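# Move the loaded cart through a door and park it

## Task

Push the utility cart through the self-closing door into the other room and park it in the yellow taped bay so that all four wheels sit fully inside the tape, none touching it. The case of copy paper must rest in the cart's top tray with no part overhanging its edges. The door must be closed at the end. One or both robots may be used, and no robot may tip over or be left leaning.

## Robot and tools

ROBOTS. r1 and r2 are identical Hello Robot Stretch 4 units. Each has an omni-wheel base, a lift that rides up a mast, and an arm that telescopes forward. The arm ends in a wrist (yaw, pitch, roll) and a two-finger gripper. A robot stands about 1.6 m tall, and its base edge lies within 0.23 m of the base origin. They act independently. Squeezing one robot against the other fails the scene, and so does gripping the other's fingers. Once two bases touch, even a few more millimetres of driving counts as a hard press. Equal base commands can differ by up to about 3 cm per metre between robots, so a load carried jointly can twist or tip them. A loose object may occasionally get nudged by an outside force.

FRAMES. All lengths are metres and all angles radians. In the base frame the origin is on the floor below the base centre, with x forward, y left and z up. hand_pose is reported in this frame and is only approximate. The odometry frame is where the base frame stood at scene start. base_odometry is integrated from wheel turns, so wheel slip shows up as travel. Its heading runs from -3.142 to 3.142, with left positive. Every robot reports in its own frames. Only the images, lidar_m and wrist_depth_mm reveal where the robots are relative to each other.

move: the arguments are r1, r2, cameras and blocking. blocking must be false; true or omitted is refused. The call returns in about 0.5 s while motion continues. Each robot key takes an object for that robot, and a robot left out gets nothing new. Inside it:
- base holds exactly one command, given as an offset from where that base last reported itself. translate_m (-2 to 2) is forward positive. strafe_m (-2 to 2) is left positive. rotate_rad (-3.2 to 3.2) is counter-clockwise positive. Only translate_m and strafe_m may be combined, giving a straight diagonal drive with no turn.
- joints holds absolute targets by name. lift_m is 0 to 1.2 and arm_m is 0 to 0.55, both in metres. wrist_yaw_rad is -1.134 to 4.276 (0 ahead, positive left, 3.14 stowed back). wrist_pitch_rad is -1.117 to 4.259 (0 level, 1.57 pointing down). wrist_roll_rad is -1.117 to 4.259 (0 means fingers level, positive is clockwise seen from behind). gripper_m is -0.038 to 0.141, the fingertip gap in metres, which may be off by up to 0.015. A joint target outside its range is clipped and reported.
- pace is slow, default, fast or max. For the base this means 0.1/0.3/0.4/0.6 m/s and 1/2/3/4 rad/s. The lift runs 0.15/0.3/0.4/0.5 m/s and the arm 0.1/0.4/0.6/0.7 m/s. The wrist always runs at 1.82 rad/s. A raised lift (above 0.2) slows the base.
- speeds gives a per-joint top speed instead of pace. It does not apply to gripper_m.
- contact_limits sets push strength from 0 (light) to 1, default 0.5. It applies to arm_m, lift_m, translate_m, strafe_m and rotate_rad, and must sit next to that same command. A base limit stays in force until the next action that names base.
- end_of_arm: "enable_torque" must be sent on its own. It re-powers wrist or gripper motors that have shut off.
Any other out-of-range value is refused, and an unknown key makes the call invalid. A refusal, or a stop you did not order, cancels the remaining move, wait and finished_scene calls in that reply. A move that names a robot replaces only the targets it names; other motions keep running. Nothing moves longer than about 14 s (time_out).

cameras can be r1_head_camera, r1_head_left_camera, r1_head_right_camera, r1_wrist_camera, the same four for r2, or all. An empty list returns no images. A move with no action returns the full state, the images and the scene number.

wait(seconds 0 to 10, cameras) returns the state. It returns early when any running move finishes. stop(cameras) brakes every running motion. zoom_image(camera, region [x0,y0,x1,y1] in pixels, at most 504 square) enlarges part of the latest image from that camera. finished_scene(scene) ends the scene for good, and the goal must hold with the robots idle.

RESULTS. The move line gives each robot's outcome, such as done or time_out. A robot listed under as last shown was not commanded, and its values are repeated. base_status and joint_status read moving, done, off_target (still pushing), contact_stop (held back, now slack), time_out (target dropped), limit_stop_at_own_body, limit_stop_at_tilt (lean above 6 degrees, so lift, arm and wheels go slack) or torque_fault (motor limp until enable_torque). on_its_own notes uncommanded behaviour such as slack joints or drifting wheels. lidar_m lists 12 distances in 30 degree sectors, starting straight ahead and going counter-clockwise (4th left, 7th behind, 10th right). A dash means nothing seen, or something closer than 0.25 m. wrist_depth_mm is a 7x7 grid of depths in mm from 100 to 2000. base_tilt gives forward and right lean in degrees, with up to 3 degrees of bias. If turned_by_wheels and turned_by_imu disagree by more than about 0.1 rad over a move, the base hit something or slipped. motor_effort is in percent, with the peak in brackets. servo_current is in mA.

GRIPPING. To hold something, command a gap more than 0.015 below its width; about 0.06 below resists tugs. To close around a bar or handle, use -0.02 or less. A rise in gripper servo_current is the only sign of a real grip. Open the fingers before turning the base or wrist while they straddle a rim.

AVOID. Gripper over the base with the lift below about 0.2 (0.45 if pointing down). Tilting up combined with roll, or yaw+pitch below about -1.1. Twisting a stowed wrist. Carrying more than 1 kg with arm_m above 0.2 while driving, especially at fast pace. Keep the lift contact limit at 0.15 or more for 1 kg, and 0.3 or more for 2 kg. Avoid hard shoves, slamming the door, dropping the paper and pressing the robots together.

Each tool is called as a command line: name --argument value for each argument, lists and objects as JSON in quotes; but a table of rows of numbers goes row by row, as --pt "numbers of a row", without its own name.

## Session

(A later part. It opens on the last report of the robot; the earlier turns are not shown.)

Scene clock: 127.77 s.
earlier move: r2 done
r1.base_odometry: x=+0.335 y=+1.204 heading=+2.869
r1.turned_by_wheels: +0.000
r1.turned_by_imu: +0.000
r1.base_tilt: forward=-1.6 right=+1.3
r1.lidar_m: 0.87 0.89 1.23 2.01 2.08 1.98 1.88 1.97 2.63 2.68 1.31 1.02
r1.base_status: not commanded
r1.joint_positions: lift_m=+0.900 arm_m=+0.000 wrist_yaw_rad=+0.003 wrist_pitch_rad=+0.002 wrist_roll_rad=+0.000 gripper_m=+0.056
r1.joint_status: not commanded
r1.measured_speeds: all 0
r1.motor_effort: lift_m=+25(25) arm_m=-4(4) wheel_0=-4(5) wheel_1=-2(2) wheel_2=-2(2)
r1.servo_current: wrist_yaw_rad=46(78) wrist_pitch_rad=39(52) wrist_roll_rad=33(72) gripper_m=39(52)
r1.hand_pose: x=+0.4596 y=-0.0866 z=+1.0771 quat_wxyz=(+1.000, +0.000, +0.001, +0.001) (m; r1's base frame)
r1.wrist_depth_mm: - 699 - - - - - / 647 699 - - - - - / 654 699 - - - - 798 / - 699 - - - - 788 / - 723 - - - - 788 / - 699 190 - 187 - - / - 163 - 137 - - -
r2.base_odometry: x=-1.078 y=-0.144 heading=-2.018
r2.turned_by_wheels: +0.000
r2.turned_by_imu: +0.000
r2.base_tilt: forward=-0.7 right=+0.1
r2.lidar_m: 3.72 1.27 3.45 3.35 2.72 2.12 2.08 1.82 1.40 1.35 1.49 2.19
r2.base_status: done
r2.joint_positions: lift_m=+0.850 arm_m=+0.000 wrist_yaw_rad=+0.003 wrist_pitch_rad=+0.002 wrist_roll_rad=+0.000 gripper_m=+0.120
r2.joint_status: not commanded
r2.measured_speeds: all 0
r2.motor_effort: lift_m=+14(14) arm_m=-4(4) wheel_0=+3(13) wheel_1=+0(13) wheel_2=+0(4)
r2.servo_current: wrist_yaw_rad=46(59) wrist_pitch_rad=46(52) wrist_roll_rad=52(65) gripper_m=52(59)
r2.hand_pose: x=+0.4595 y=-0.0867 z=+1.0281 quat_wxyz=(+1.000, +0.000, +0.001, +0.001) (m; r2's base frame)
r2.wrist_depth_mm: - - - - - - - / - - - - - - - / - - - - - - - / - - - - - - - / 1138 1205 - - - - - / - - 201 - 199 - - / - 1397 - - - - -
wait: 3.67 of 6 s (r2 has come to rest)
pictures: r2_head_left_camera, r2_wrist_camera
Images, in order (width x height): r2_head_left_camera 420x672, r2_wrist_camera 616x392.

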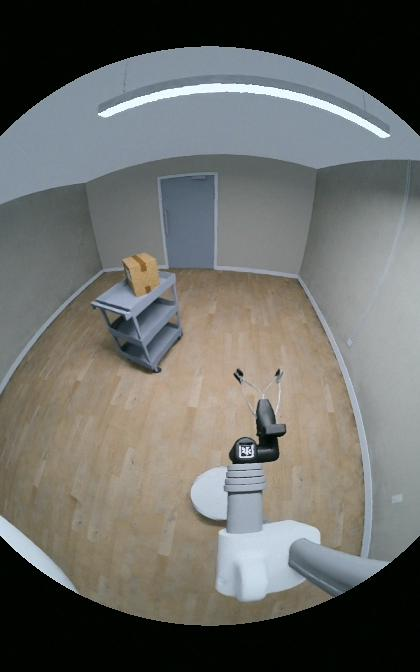

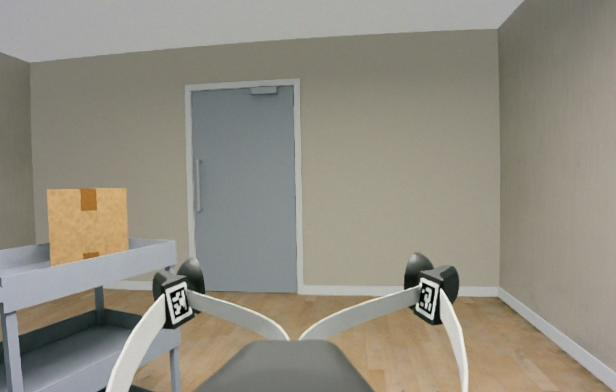

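move --blocking false --r2 '{"base":{"rotate_rad":-0.11},"joints":{"lift_m":0.9}}'

wait --seconds 2

move --blocking false --r2 '{"base":{"translate_m":2.0}}'

wait --seconds 9 --cameras '["r2_head_left_camera","r2_wrist_camera"]'

Scene clock: 146.67 s.
move: r2 moving
r1: as last shown
r1.lidar_m: 0.88 0.88 1.23 2.01 2.11 2.00 1.87 1.95 2.60 2.68 1.32 1.03
r1.motor_effort: lift_m=+25(25) arm_m=-4(4) wheel_0=-4(4) wheel_1=-2(2) wheel_2=-2(2)
r1.servo_current: wrist_yaw_rad=52(52) wrist_pitch_rad=46(46) wrist_roll_rad=39(59) gripper_m=46(46)
r1.wrist_depth_mm: - 691 - - - - - / 647 699 - - - - - / 654 691 - - - - 788 / - 699 - - - - 798 / - 723 - - - - 798 / - 691 190 - 188 - - / - 163 - 137 - - -
r2.base_odometry: x=-1.078 y=-0.144 heading=-2.128
r2.turned_by_wheels: -0.109
r2.turned_by_imu: -0.106
r2.base_tilt: forward=-0.7 right=+0.1
r2.lidar_m: 3.72 1.22 1.36 3.33 3.03 2.19 2.08 2.03 1.43 1.37 1.42 1.95
r2.base_status: rotate_rad moving
r2.joint_positions: lift_m=+0.885 arm_m=+0.000 wrist_yaw_rad=+0.002 wrist_pitch_rad=+0.002 wrist_roll_rad=+0.000 gripper_m=+0.120
r2.joint_status: lift_m moving
r2.measured_speeds: translate_m=+0.000 strafe_m=+0.000 rotate_rad=+0.000 lift_m=+0.099 arm_m=+0.000 wrist_yaw_rad=+0.000 wrist_pitch_rad=+0.000 wrist_roll_rad=+0.000
r2.motor_effort: lift_m=+23(25) arm_m=-4(4) wheel_0=+4(10) wheel_1=+2(9) wheel_2=+4(10)
r2.servo_current: wrist_yaw_rad=46(52) wrist_pitch_rad=39(46) wrist_roll_rad=46(52) gripper_m=46(52)
r2.hand_pose: x=+0.4595 y=-0.0867 z=+1.0627 quat_wxyz=(+1.000, +0.000, +0.001, +0.001) (m; r2's base frame)
r2.wrist_depth_mm: - - - - - - - / - - - - - - - / - - - - - - - / - - - - - - - / 1138 - - - - - - / - - 201 - 200 - - / - - - - - - 1921
pictures: none

Scene clock: 147.27 s.
earlier move: r2 done
r1.base_odometry: x=+0.335 y=+1.204 heading=+2.869
r1.turned_by_wheels: +0.000
r1.turned_by_imu: +0.000
r1.base_tilt: forward=-1.6 right=+1.3
r1.lidar_m: 0.88 0.91 1.24 2.02 2.08 2.00 1.88 1.99 2.62 2.67 1.34 1.03
r1.base_status: not commanded
r1.joint_positions: lift_m=+0.900 arm_m=+0.000 wrist_yaw_rad=+0.003 wrist_pitch_rad=+0.002 wrist_roll_rad=+0.000 gripper_m=+0.056
r1.joint_status: not commanded
r1.measured_speeds: all 0
r1.motor_effort: lift_m=+25(25) arm_m=-4(4) wheel_0=-4(4) wheel_1=-2(2) wheel_2=-2(2)
r1.servo_current: wrist_yaw_rad=52(65) wrist_pitch_rad=46(46) wrist_roll_rad=52(59) gripper_m=39(52)
r1.hand_pose: x=+0.4596 y=-0.0866 z=+1.0771 quat_wxyz=(+1.000, +0.000, +0.001, +0.001) (m; r1's base frame)
r1.wrist_depth_mm: - 699 - - - - - / 654 699 - - - - - / 640 707 - - - - 798 / - 699 - - - - 798 / - 723 - - - - 798 / - 699 190 - 187 - - / - 163 - 137 - - -
r2.base_odometry: x=-1.078 y=-0.144 heading=-2.128
r2.turned_by_wheels: +0.000
r2.turned_by_imu: +0.000
r2.base_tilt: forward=-0.7 right=+0.1
r2.lidar_m: 3.72 1.23 1.37 3.34 3.02 2.17 2.07 2.02 1.45 1.37 1.43 1.92
r2.base_status: done
r2.joint_positions: lift_m=+0.900 arm_m=+0.000 wrist_yaw_rad=+0.002 wrist_pitch_rad=+0.002 wrist_roll_rad=+0.000 gripper_m=+0.120
r2.joint_status: all done
r2.measured_speeds: all 0
r2.motor_effort: lift_m=+21(25) arm_m=-4(4) wheel_0=+2(10) wheel_1=+2(9) wheel_2=+5(10)
r2.servo_current: wrist_yaw_rad=39(59) wrist_pitch_rad=39(46) wrist_roll_rad=52(59) gripper_m=46(59)
r2.hand_pose: x=+0.4595 y=-0.0867 z=+1.0775 quat_wxyz=(+1.000, +0.000, +0.001, +0.001) (m; r2's base frame)
r2.wrist_depth_mm: - - - - - - - / - - - - - - - / - - - - - - - / - - - - - - - / 1138 - - - - - - / - - 201 - 198 - - / - - - - - - -
wait: 0.60 of 2 s (r2 has come to rest)
pictures: none

Scene clock: 147.77 s.
move: r2 moving
r1: as last shown
r1.lidar_m: 0.89 0.91 1.23 1.99 2.07 2.00 1.88 1.97 2.64 2.68 1.33 1.02
r1.motor_effort: lift_m=+25(25) arm_m=-4(4) wheel_0=-3(4) wheel_1=-2(2) wheel_2=-2(2)
r1.servo_current: wrist_yaw_rad=65(65) wrist_pitch_rad=46(52) wrist_roll_rad=39(59) gripper_m=39(46)
r1.wrist_depth_mm: - 699 - - - - - / 640 707 - - - - - / 647 707 - - - - 788 / - 707 - - - - 798 / - 723 - - - - 788 / - 691 190 - 187 - - / - 163 - 136 - - -
r2.base_odometry: x=-1.094 y=-0.171 heading=-2.127
r2.turned_by_wheels: +0.000
r2.turned_by_imu: +0.000
r2.base_tilt: forward=-0.7 right=+0.1
r2.lidar_m: 3.69 1.19 1.34 3.33 3.07 2.22 2.11 2.05 1.42 1.36 1.43 1.94
r2.base_status: translate_m moving
r2.joint_positions: lift_m=+0.900 arm_m=+0.000 wrist_yaw_rad=+0.002 wrist_pitch_rad=+0.002 wrist_roll_rad=+0.000 gripper_m=+0.120
r2.joint_status: not commanded
r2.measured_speeds: translate_m=+0.121 strafe_m=-0.001 rotate_rad=+0.001 lift_m=+0.000 arm_m=+0.000 wrist_yaw_rad=+0.000 wrist_pitch_rad=+0.000 wrist_roll_rad=+0.000
r2.motor_effort: lift_m=+21(21) arm_m=-4(4) wheel_0=+9(10) wheel_1=+8(8) wheel_2=-11(12)
r2.servo_current: wrist_yaw_rad=39(52) wrist_pitch_rad=39(46) wrist_roll_rad=39(52) gripper_m=46(52)
r2.hand_pose: x=+0.4595 y=-0.0867 z=+1.0775 quat_wxyz=(+1.000, +0.000, +0.001, +0.001) (m; r2's base frame)
r2.wrist_depth_mm: - - - - - - - / - - - - - - - / - - - - - - - / - - - - - - - / 1118 - - - - - - / - - 201 - 199 - - / - - - - - - -
pictures: none

Scene clock: 155.43 s.
earlier move: r2 done
r1.base_odometry: x=+0.335 y=+1.204 heading=+2.869
r1.turned_by_wheels: +0.000
r1.turned_by_imu: +0.000
r1.base_tilt: forward=-1.6 right=+1.2
r1.lidar_m: 0.89 0.87 1.25 2.02 2.05 1.99 1.87 1.98 2.62 2.69 1.32 1.00
r1.base_status: not commanded
r1.joint_positions: lift_m=+0.900 arm_m=+0.000 wrist_yaw_rad=+0.003 wrist_pitch_rad=+0.002 wrist_roll_rad=+0.000 gripper_m=+0.056
r1.joint_status: not commanded
r1.measured_speeds: all 0
r1.motor_effort: lift_m=+25(25) arm_m=-4(4) wheel_0=-4(4) wheel_1=-2(2) wheel_2=-2(2)
r1.servo_current: wrist_yaw_rad=39(72) wrist_pitch_rad=39(52) wrist_roll_rad=46(78) gripper_m=39(52)
r1.hand_pose: x=+0.4596 y=-0.0866 z=+1.0771 quat_wxyz=(+1.000, +0.000, +0.001, +0.001) (m; r1's base frame)
r1.wrist_depth_mm: - 699 - - - - - / 647 691 - - - - - / 654 699 - - - - 788 / - 707 - - - - 798 / - 723 - - - - 798 / - 699 190 - 187 - - / - 163 - 137 - - -
r2.base_odometry: x=-2.135 y=-1.842 heading=-2.128
r2.turned_by_wheels: +0.000
r2.turned_by_imu: +0.003
r2.base_tilt: forward=-0.7 right=+0.1
r2.lidar_m: 1.71 1.80 2.43 3.41 0.74 1.01 4.23 1.99 1.41 1.32 1.39 1.81
r2.base_status: done
r2.joint_positions: lift_m=+0.900 arm_m=+0.000 wrist_yaw_rad=+0.002 wrist_pitch_rad=+0.002 wrist_roll_rad=+0.000 gripper_m=+0.120
r2.joint_status: not commanded
r2.measured_speeds: all 0
r2.motor_effort: lift_m=+21(21) arm_m=-4(4) wheel_0=+2(11) wheel_1=+4(9) wheel_2=-4(14)
r2.servo_current: wrist_yaw_rad=39(65) wrist_pitch_rad=46(52) wrist_roll_rad=46(65) gripper_m=59(59)
r2.hand_pose: x=+0.4595 y=-0.0867 z=+1.0775 quat_wxyz=(+1.000, +0.000, +0.001, +0.001) (m; r2's base frame)
r2.wrist_depth_mm: - - - - - - - / - - - - - - - / - - - - - - - / - - - - - - - / - - - - - - - / - 186 190 - 185 - - / - - - - - - -
wait: 7.67 of 9 s (r2 has come to rest)
pictures: r2_head_left_camera, r2_wrist_camera
Images, in order (width x height): r2_head_left_camera 420x672, r2_wrist_camera 616x392.

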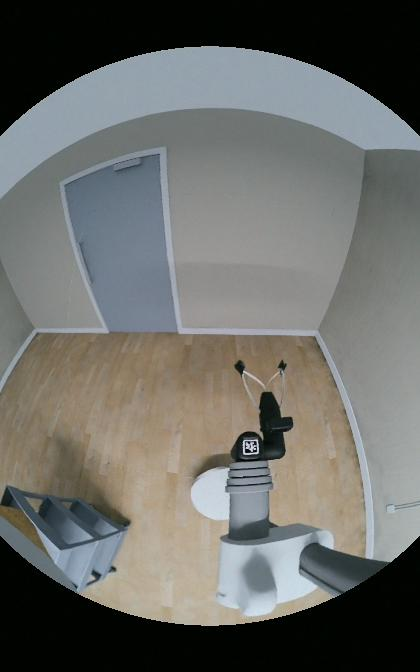

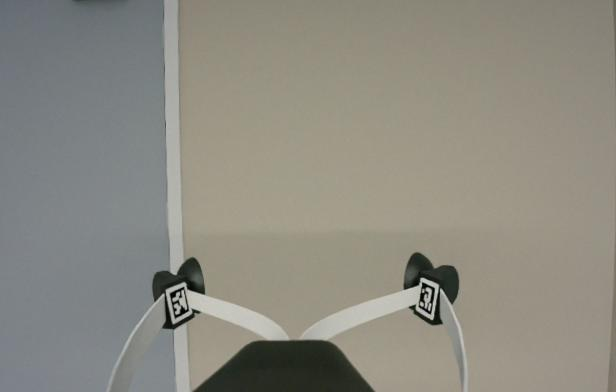

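move --blocking false --r2 '{"base":{"translate_m":0.9,"strafe_m":0.95},"joints":{"lift_m":0.95}}'

wait --seconds 8

wait --seconds 4

move --blocking false --r2 '{"base":{"rotate_rad":0.65}}'

wait --seconds 4 --cameras '["r2_head_left_camera","r2_head_camera","r2_wrist_camera"]'

Scene clock: 162.67 s.
move: r2 moving
r1: as last shown
r1.base_tilt: forward=-1.6 right=+1.3
r1.lidar_m: 0.89 0.88 1.20 2.02 2.10 2.01 1.90 1.96 2.63 2.70 1.32 1.02
r1.servo_current: wrist_yaw_rad=46(65) wrist_pitch_rad=39(46) wrist_roll_rad=33(59) gripper_m=39(46)
r1.wrist_depth_mm: - 699 - - - - - / 640 707 - - - - - / 654 707 - - - - 798 / - 699 - - - - 788 / - 715 - - - - 788 / - 707 190 - 188 - - / - 163 - 136 - - -
r2.base_odometry: x=-2.127 y=-1.874 heading=-2.128
r2.turned_by_wheels: +0.000
r2.turned_by_imu: +0.000
r2.base_tilt: forward=-0.7 right=+0.1
r2.lidar_m: 1.70 1.77 2.38 3.37 0.76 0.98 - 2.02 1.44 1.36 1.42 1.81
r2.base_status: translate_m moving; strafe_m moving
r2.joint_positions: lift_m=+0.935 arm_m=+0.000 wrist_yaw_rad=+0.002 wrist_pitch_rad=+0.002 wrist_roll_rad=+0.000 gripper_m=+0.120
r2.joint_status: lift_m moving
r2.measured_speeds: translate_m=+0.087 strafe_m=+0.091 rotate_rad=+0.002 lift_m=+0.099 arm_m=+0.000 wrist_yaw_rad=+0.000 wrist_pitch_rad=+0.000 wrist_roll_rad=+0.000
r2.motor_effort: lift_m=+19(25) arm_m=-4(4) wheel_0=-7(9) wheel_1=+11(12) wheel_2=-9(11)
r2.servo_current: wrist_yaw_rad=59(59) wrist_pitch_rad=46(46) wrist_roll_rad=46(52) gripper_m=46(52)
r2.hand_pose: x=+0.4595 y=-0.0867 z=+1.1127 quat_wxyz=(+1.000, +0.000, +0.001, +0.001) (m; r2's base frame)
r2.wrist_depth_mm: - - - - - - - / - - - - - - - / - - - - - - - / - - - - - - - / - - - - - - - / - 185 189 - 185 - - / - - - - - - -
pictures: none

Scene clock: 168.00 s.
earlier move: r2 done
r1.base_odometry: x=+0.335 y=+1.204 heading=+2.869
r1.turned_by_wheels: +0.000
r1.turned_by_imu: +0.000
r1.base_tilt: forward=-1.6 right=+1.3
r1.lidar_m: 0.92 0.88 1.21 2.01 2.06 2.00 1.87 1.99 2.63 2.70 1.32 1.03
r1.base_status: not commanded
r1.joint_positions: lift_m=+0.900 arm_m=+0.000 wrist_yaw_rad=+0.003 wrist_pitch_rad=+0.002 wrist_roll_rad=+0.000 gripper_m=+0.056
r1.joint_status: not commanded
r1.measured_speeds: all 0
r1.motor_effort: lift_m=+25(25) arm_m=-4(4) wheel_0=-4(4) wheel_1=-2(2) wheel_2=-2(2)
r1.servo_current: wrist_yaw_rad=46(72) wrist_pitch_rad=46(52) wrist_roll_rad=52(72) gripper_m=39(52)
r1.hand_pose: x=+0.4596 y=-0.0866 z=+1.0771 quat_wxyz=(+1.000, +0.000, +0.001, +0.001) (m; r1's base frame)
r1.wrist_depth_mm: - 707 - - - - - / 647 691 - - - - - / 647 707 - - - - 778 / - 699 - - - - 778 / - 732 - - - - 798 / - 691 190 - 187 - - / - 163 - 137 - - -
r2.base_odometry: x=-1.804 y=-3.108 heading=-2.128
r2.turned_by_wheels: +0.000
r2.turned_by_imu: +0.003
r2.base_tilt: forward=-0.7 right=+0.0
r2.lidar_m: 0.82 0.85 1.15 2.47 2.56 3.48 1.22 3.26 2.37 2.27 1.22 0.84
r2.base_status: done
r2.joint_positions: lift_m=+0.950 arm_m=+0.000 wrist_yaw_rad=+0.002 wrist_pitch_rad=+0.002 wrist_roll_rad=+0.000 gripper_m=+0.120
r2.joint_status: all done
r2.measured_speeds: all 0
r2.motor_effort: lift_m=+21(25) arm_m=-4(4) wheel_0=-3(10) wheel_1=+2(12) wheel_2=-5(12)
r2.servo_current: wrist_yaw_rad=46(65) wrist_pitch_rad=39(52) wrist_roll_rad=52(65) gripper_m=52(59)
r2.hand_pose: x=+0.4595 y=-0.0867 z=+1.1275 quat_wxyz=(+1.000, +0.000, +0.001, +0.001) (m; r2's base frame)
r2.wrist_depth_mm: - - - - - - - / - - - - - - - / - - - - - - - / - - - - - - - / - - - - - - - / - 186 189 - 185 585 - / - - - - - - -
wait: 5.33 of 8 s (r2 has come to rest)
pictures: none

Scene clock: 172.00 s.
r1.base_odometry: x=+0.335 y=+1.204 heading=+2.869
r1.turned_by_wheels: +0.000
r1.turned_by_imu: +0.000
r1.base_tilt: forward=-1.6 right=+1.3
r1.lidar_m: 0.89 0.91 1.22 1.99 2.07 1.99 1.87 1.99 2.65 2.69 1.35 1.01
r1.base_status: not commanded
r1.joint_positions: lift_m=+0.900 arm_m=+0.000 wrist_yaw_rad=+0.003 wrist_pitch_rad=+0.002 wrist_roll_rad=+0.000 gripper_m=+0.056
r1.joint_status: not commanded
r1.measured_speeds: all 0
r1.motor_effort: lift_m=+25(25) arm_m=-4(4) wheel_0=-4(4) wheel_1=-2(2) wheel_2=-2(2)
r1.servo_current: wrist_yaw_rad=46(72) wrist_pitch_rad=39(52) wrist_roll_rad=26(72) gripper_m=46(52)
r1.hand_pose: x=+0.4596 y=-0.0866 z=+1.0771 quat_wxyz=(+1.000, +0.000, +0.001, +0.001) (m; r1's base frame)
r1.wrist_depth_mm: - 699 - - - - - / 647 691 - - - - - / 647 691 - - - - 788 / - 707 - - - - 788 / - 715 - - - - 798 / - 691 190 - 187 - - / - 163 - 137 - - -
r2.base_odometry: x=-1.804 y=-3.108 heading=-2.128
r2.turned_by_wheels: +0.000
r2.turned_by_imu: +0.001
r2.base_tilt: forward=-0.7 right=+0.1
r2.lidar_m: 0.82 0.85 1.16 2.45 2.54 3.46 1.20 3.31 2.39 2.25 1.20 0.88
r2.base_status: done
r2.joint_positions: lift_m=+0.950 arm_m=+0.000 wrist_yaw_rad=+0.002 wrist_pitch_rad=+0.002 wrist_roll_rad=+0.000 gripper_m=+0.120
r2.joint_status: all done
r2.measured_speeds: all 0
r2.motor_effort: lift_m=+21(25) arm_m=-4(4) wheel_0=-3(10) wheel_1=+3(12) wheel_2=-5(12)
r2.servo_current: wrist_yaw_rad=46(65) wrist_pitch_rad=39(52) wrist_roll_rad=52(65) gripper_m=46(59)
r2.hand_pose: x=+0.4595 y=-0.0867 z=+1.1275 quat_wxyz=(+1.000, +0.000, +0.001, +0.001) (m; r2's base frame)
r2.wrist_depth_mm: - - - - - - - / - - - - - - - / - - - - - - - / - - - - - - - / - - - - - - - / - 185 190 - 185 585 - / - - - - - - -
wait: 4.00 s; at rest by 0.27 s
pictures: none

Scene clock: 172.50 s.
move: r2 moving
r1: as last shown
r1.lidar_m: 0.90 0.89 1.23 2.01 2.06 2.00 1.89 1.98 2.63 2.69 1.34 1.02
r1.servo_current: wrist_yaw_rad=46(52) wrist_pitch_rad=46(46) wrist_roll_rad=59(59) gripper_m=39(46)
r1.wrist_depth_mm: - 699 - - - - - / 647 691 - - - - - / 647 707 - - - - 788 / - 707 - - - - 798 / - 732 - - - - 798 / - 707 191 - 187 - - / - 163 - 137 - - -
r2.base_odometry: x=-1.804 y=-3.108 heading=-1.908
r2.turned_by_wheels: +0.220
r2.turned_by_imu: +0.214
r2.base_tilt: forward=-0.7 right=+0.1
r2.lidar_m: 0.81 0.92 1.50 2.47 2.80 1.22 1.21 2.75 2.29 1.88 0.99 0.82
r2.base_status: rotate_rad moving
r2.joint_positions: lift_m=+0.950 arm_m=+0.000 wrist_yaw_rad=+0.002 wrist_pitch_rad=+0.002 wrist_roll_rad=+0.000 gripper_m=+0.120
r2.joint_status: not commanded
r2.measured_speeds: translate_m=+0.002 strafe_m=-0.001 rotate_rad=+0.849 lift_m=+0.000 arm_m=+0.000 wrist_yaw_rad=+0.000 wrist_pitch_rad=+0.000 wrist_roll_rad=+0.000
r2.motor_effort: lift_m=+21(21) arm_m=-4(4) wheel_0=-5(12) wheel_1=-8(10) wheel_2=-9(11)
r2.servo_current: wrist_yaw_rad=52(52) wrist_pitch_rad=39(46) wrist_roll_rad=52(52) gripper_m=46(59)
r2.hand_pose: x=+0.4595 y=-0.0867 z=+1.1275 quat_wxyz=(+1.000, +0.000, +0.001, +0.001) (m; r2's base frame)
r2.wrist_depth_mm: - - - - - - - / - - - - - - - / 615 - - - - - - / - - - - - - - / - - - - - - - / 634 186 189 - 185 - - / 627 - - - - - -
pictures: none

Scene clock: 173.50 s.
earlier move: r2 done
r1.base_odometry: x=+0.335 y=+1.204 heading=+2.869
r1.turned_by_wheels: +0.000
r1.turned_by_imu: +0.000
r1.base_tilt: forward=-1.6 right=+1.3
r1.lidar_m: 0.90 0.89 1.24 2.02 2.08 1.99 1.90 1.94 2.61 2.69 1.34 1.03
r1.base_status: not commanded
r1.joint_positions: lift_m=+0.900 arm_m=+0.000 wrist_yaw_rad=+0.003 wrist_pitch_rad=+0.002 wrist_roll_rad=+0.000 gripper_m=+0.056
r1.joint_status: not commanded
r1.measured_speeds: all 0
r1.motor_effort: lift_m=+25(25) arm_m=-4(4) wheel_0=-4(4) wheel_1=-2(2) wheel_2=-2(2)
r1.servo_current: wrist_yaw_rad=52(72) wrist_pitch_rad=39(52) wrist_roll_rad=59(65) gripper_m=39(46)
r1.hand_pose: x=+0.4596 y=-0.0866 z=+1.0771 quat_wxyz=(+1.000, +0.000, +0.001, +0.001) (m; r1's base frame)
r1.wrist_depth_mm: - 691 - - - - - / 654 699 - - - - - / 647 699 - - - - 788 / - 699 - - - - 778 / - 732 - - - - 788 / - 699 190 - 187 - - / - 163 - 137 - - -
r2.base_odometry: x=-1.804 y=-3.108 heading=-1.479
r2.turned_by_wheels: +0.429
r2.turned_by_imu: +0.418
r2.base_tilt: forward=-0.6 right=+0.1
r2.lidar_m: 0.91 1.35 2.49 2.67 1.49 1.20 2.98 2.28 2.27 1.08 0.83 0.82
r2.base_status: done
r2.joint_positions: lift_m=+0.950 arm_m=+0.000 wrist_yaw_rad=+0.002 wrist_pitch_rad=+0.002 wrist_roll_rad=+0.000 gripper_m=+0.120
r2.joint_status: not commanded
r2.measured_speeds: all 0
r2.motor_effort: lift_m=+21(21) arm_m=-4(4) wheel_0=-4(12) wheel_1=-5(10) wheel_2=-4(11)
r2.servo_current: wrist_yaw_rad=33(59) wrist_pitch_rad=46(46) wrist_roll_rad=52(59) gripper_m=52(59)
r2.hand_pose: x=+0.4595 y=-0.0867 z=+1.1275 quat_wxyz=(+1.000, +0.000, +0.001, +0.001) (m; r2's base frame)
r2.wrist_depth_mm: - - - - - - - / 1921 - - - - - - / 1863 - - 707 - - - / 1921 - - - - - - / - - - - - - - / 1983 186 190 156 185 - - / - - - - - - -
wait: 1.00 of 4 s (r2 has come to rest)
pictures: r2_head_camera, r2_head_left_camera, r2_wrist_camera
Images, in order (width x height): r2_head_camera 420x560, r2_head_left_camera 420x672, r2_wrist_camera 616x392.

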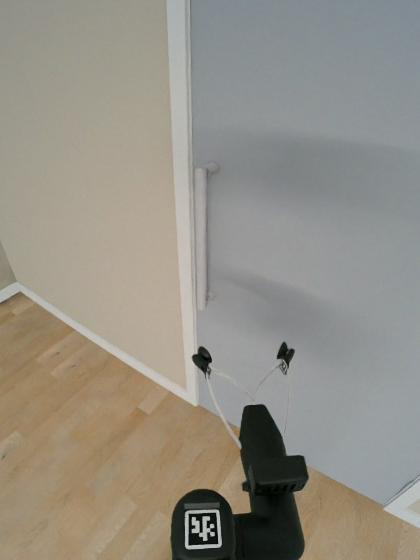

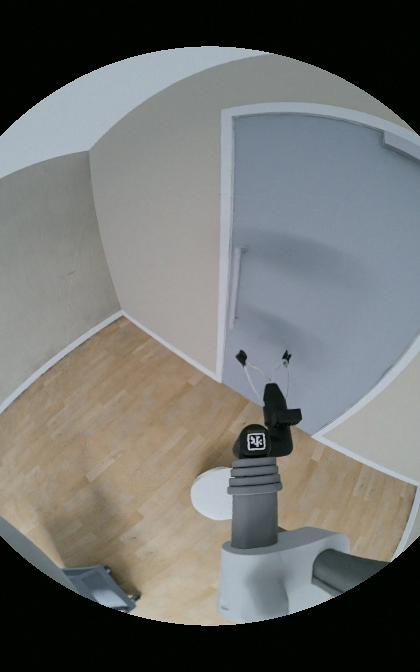

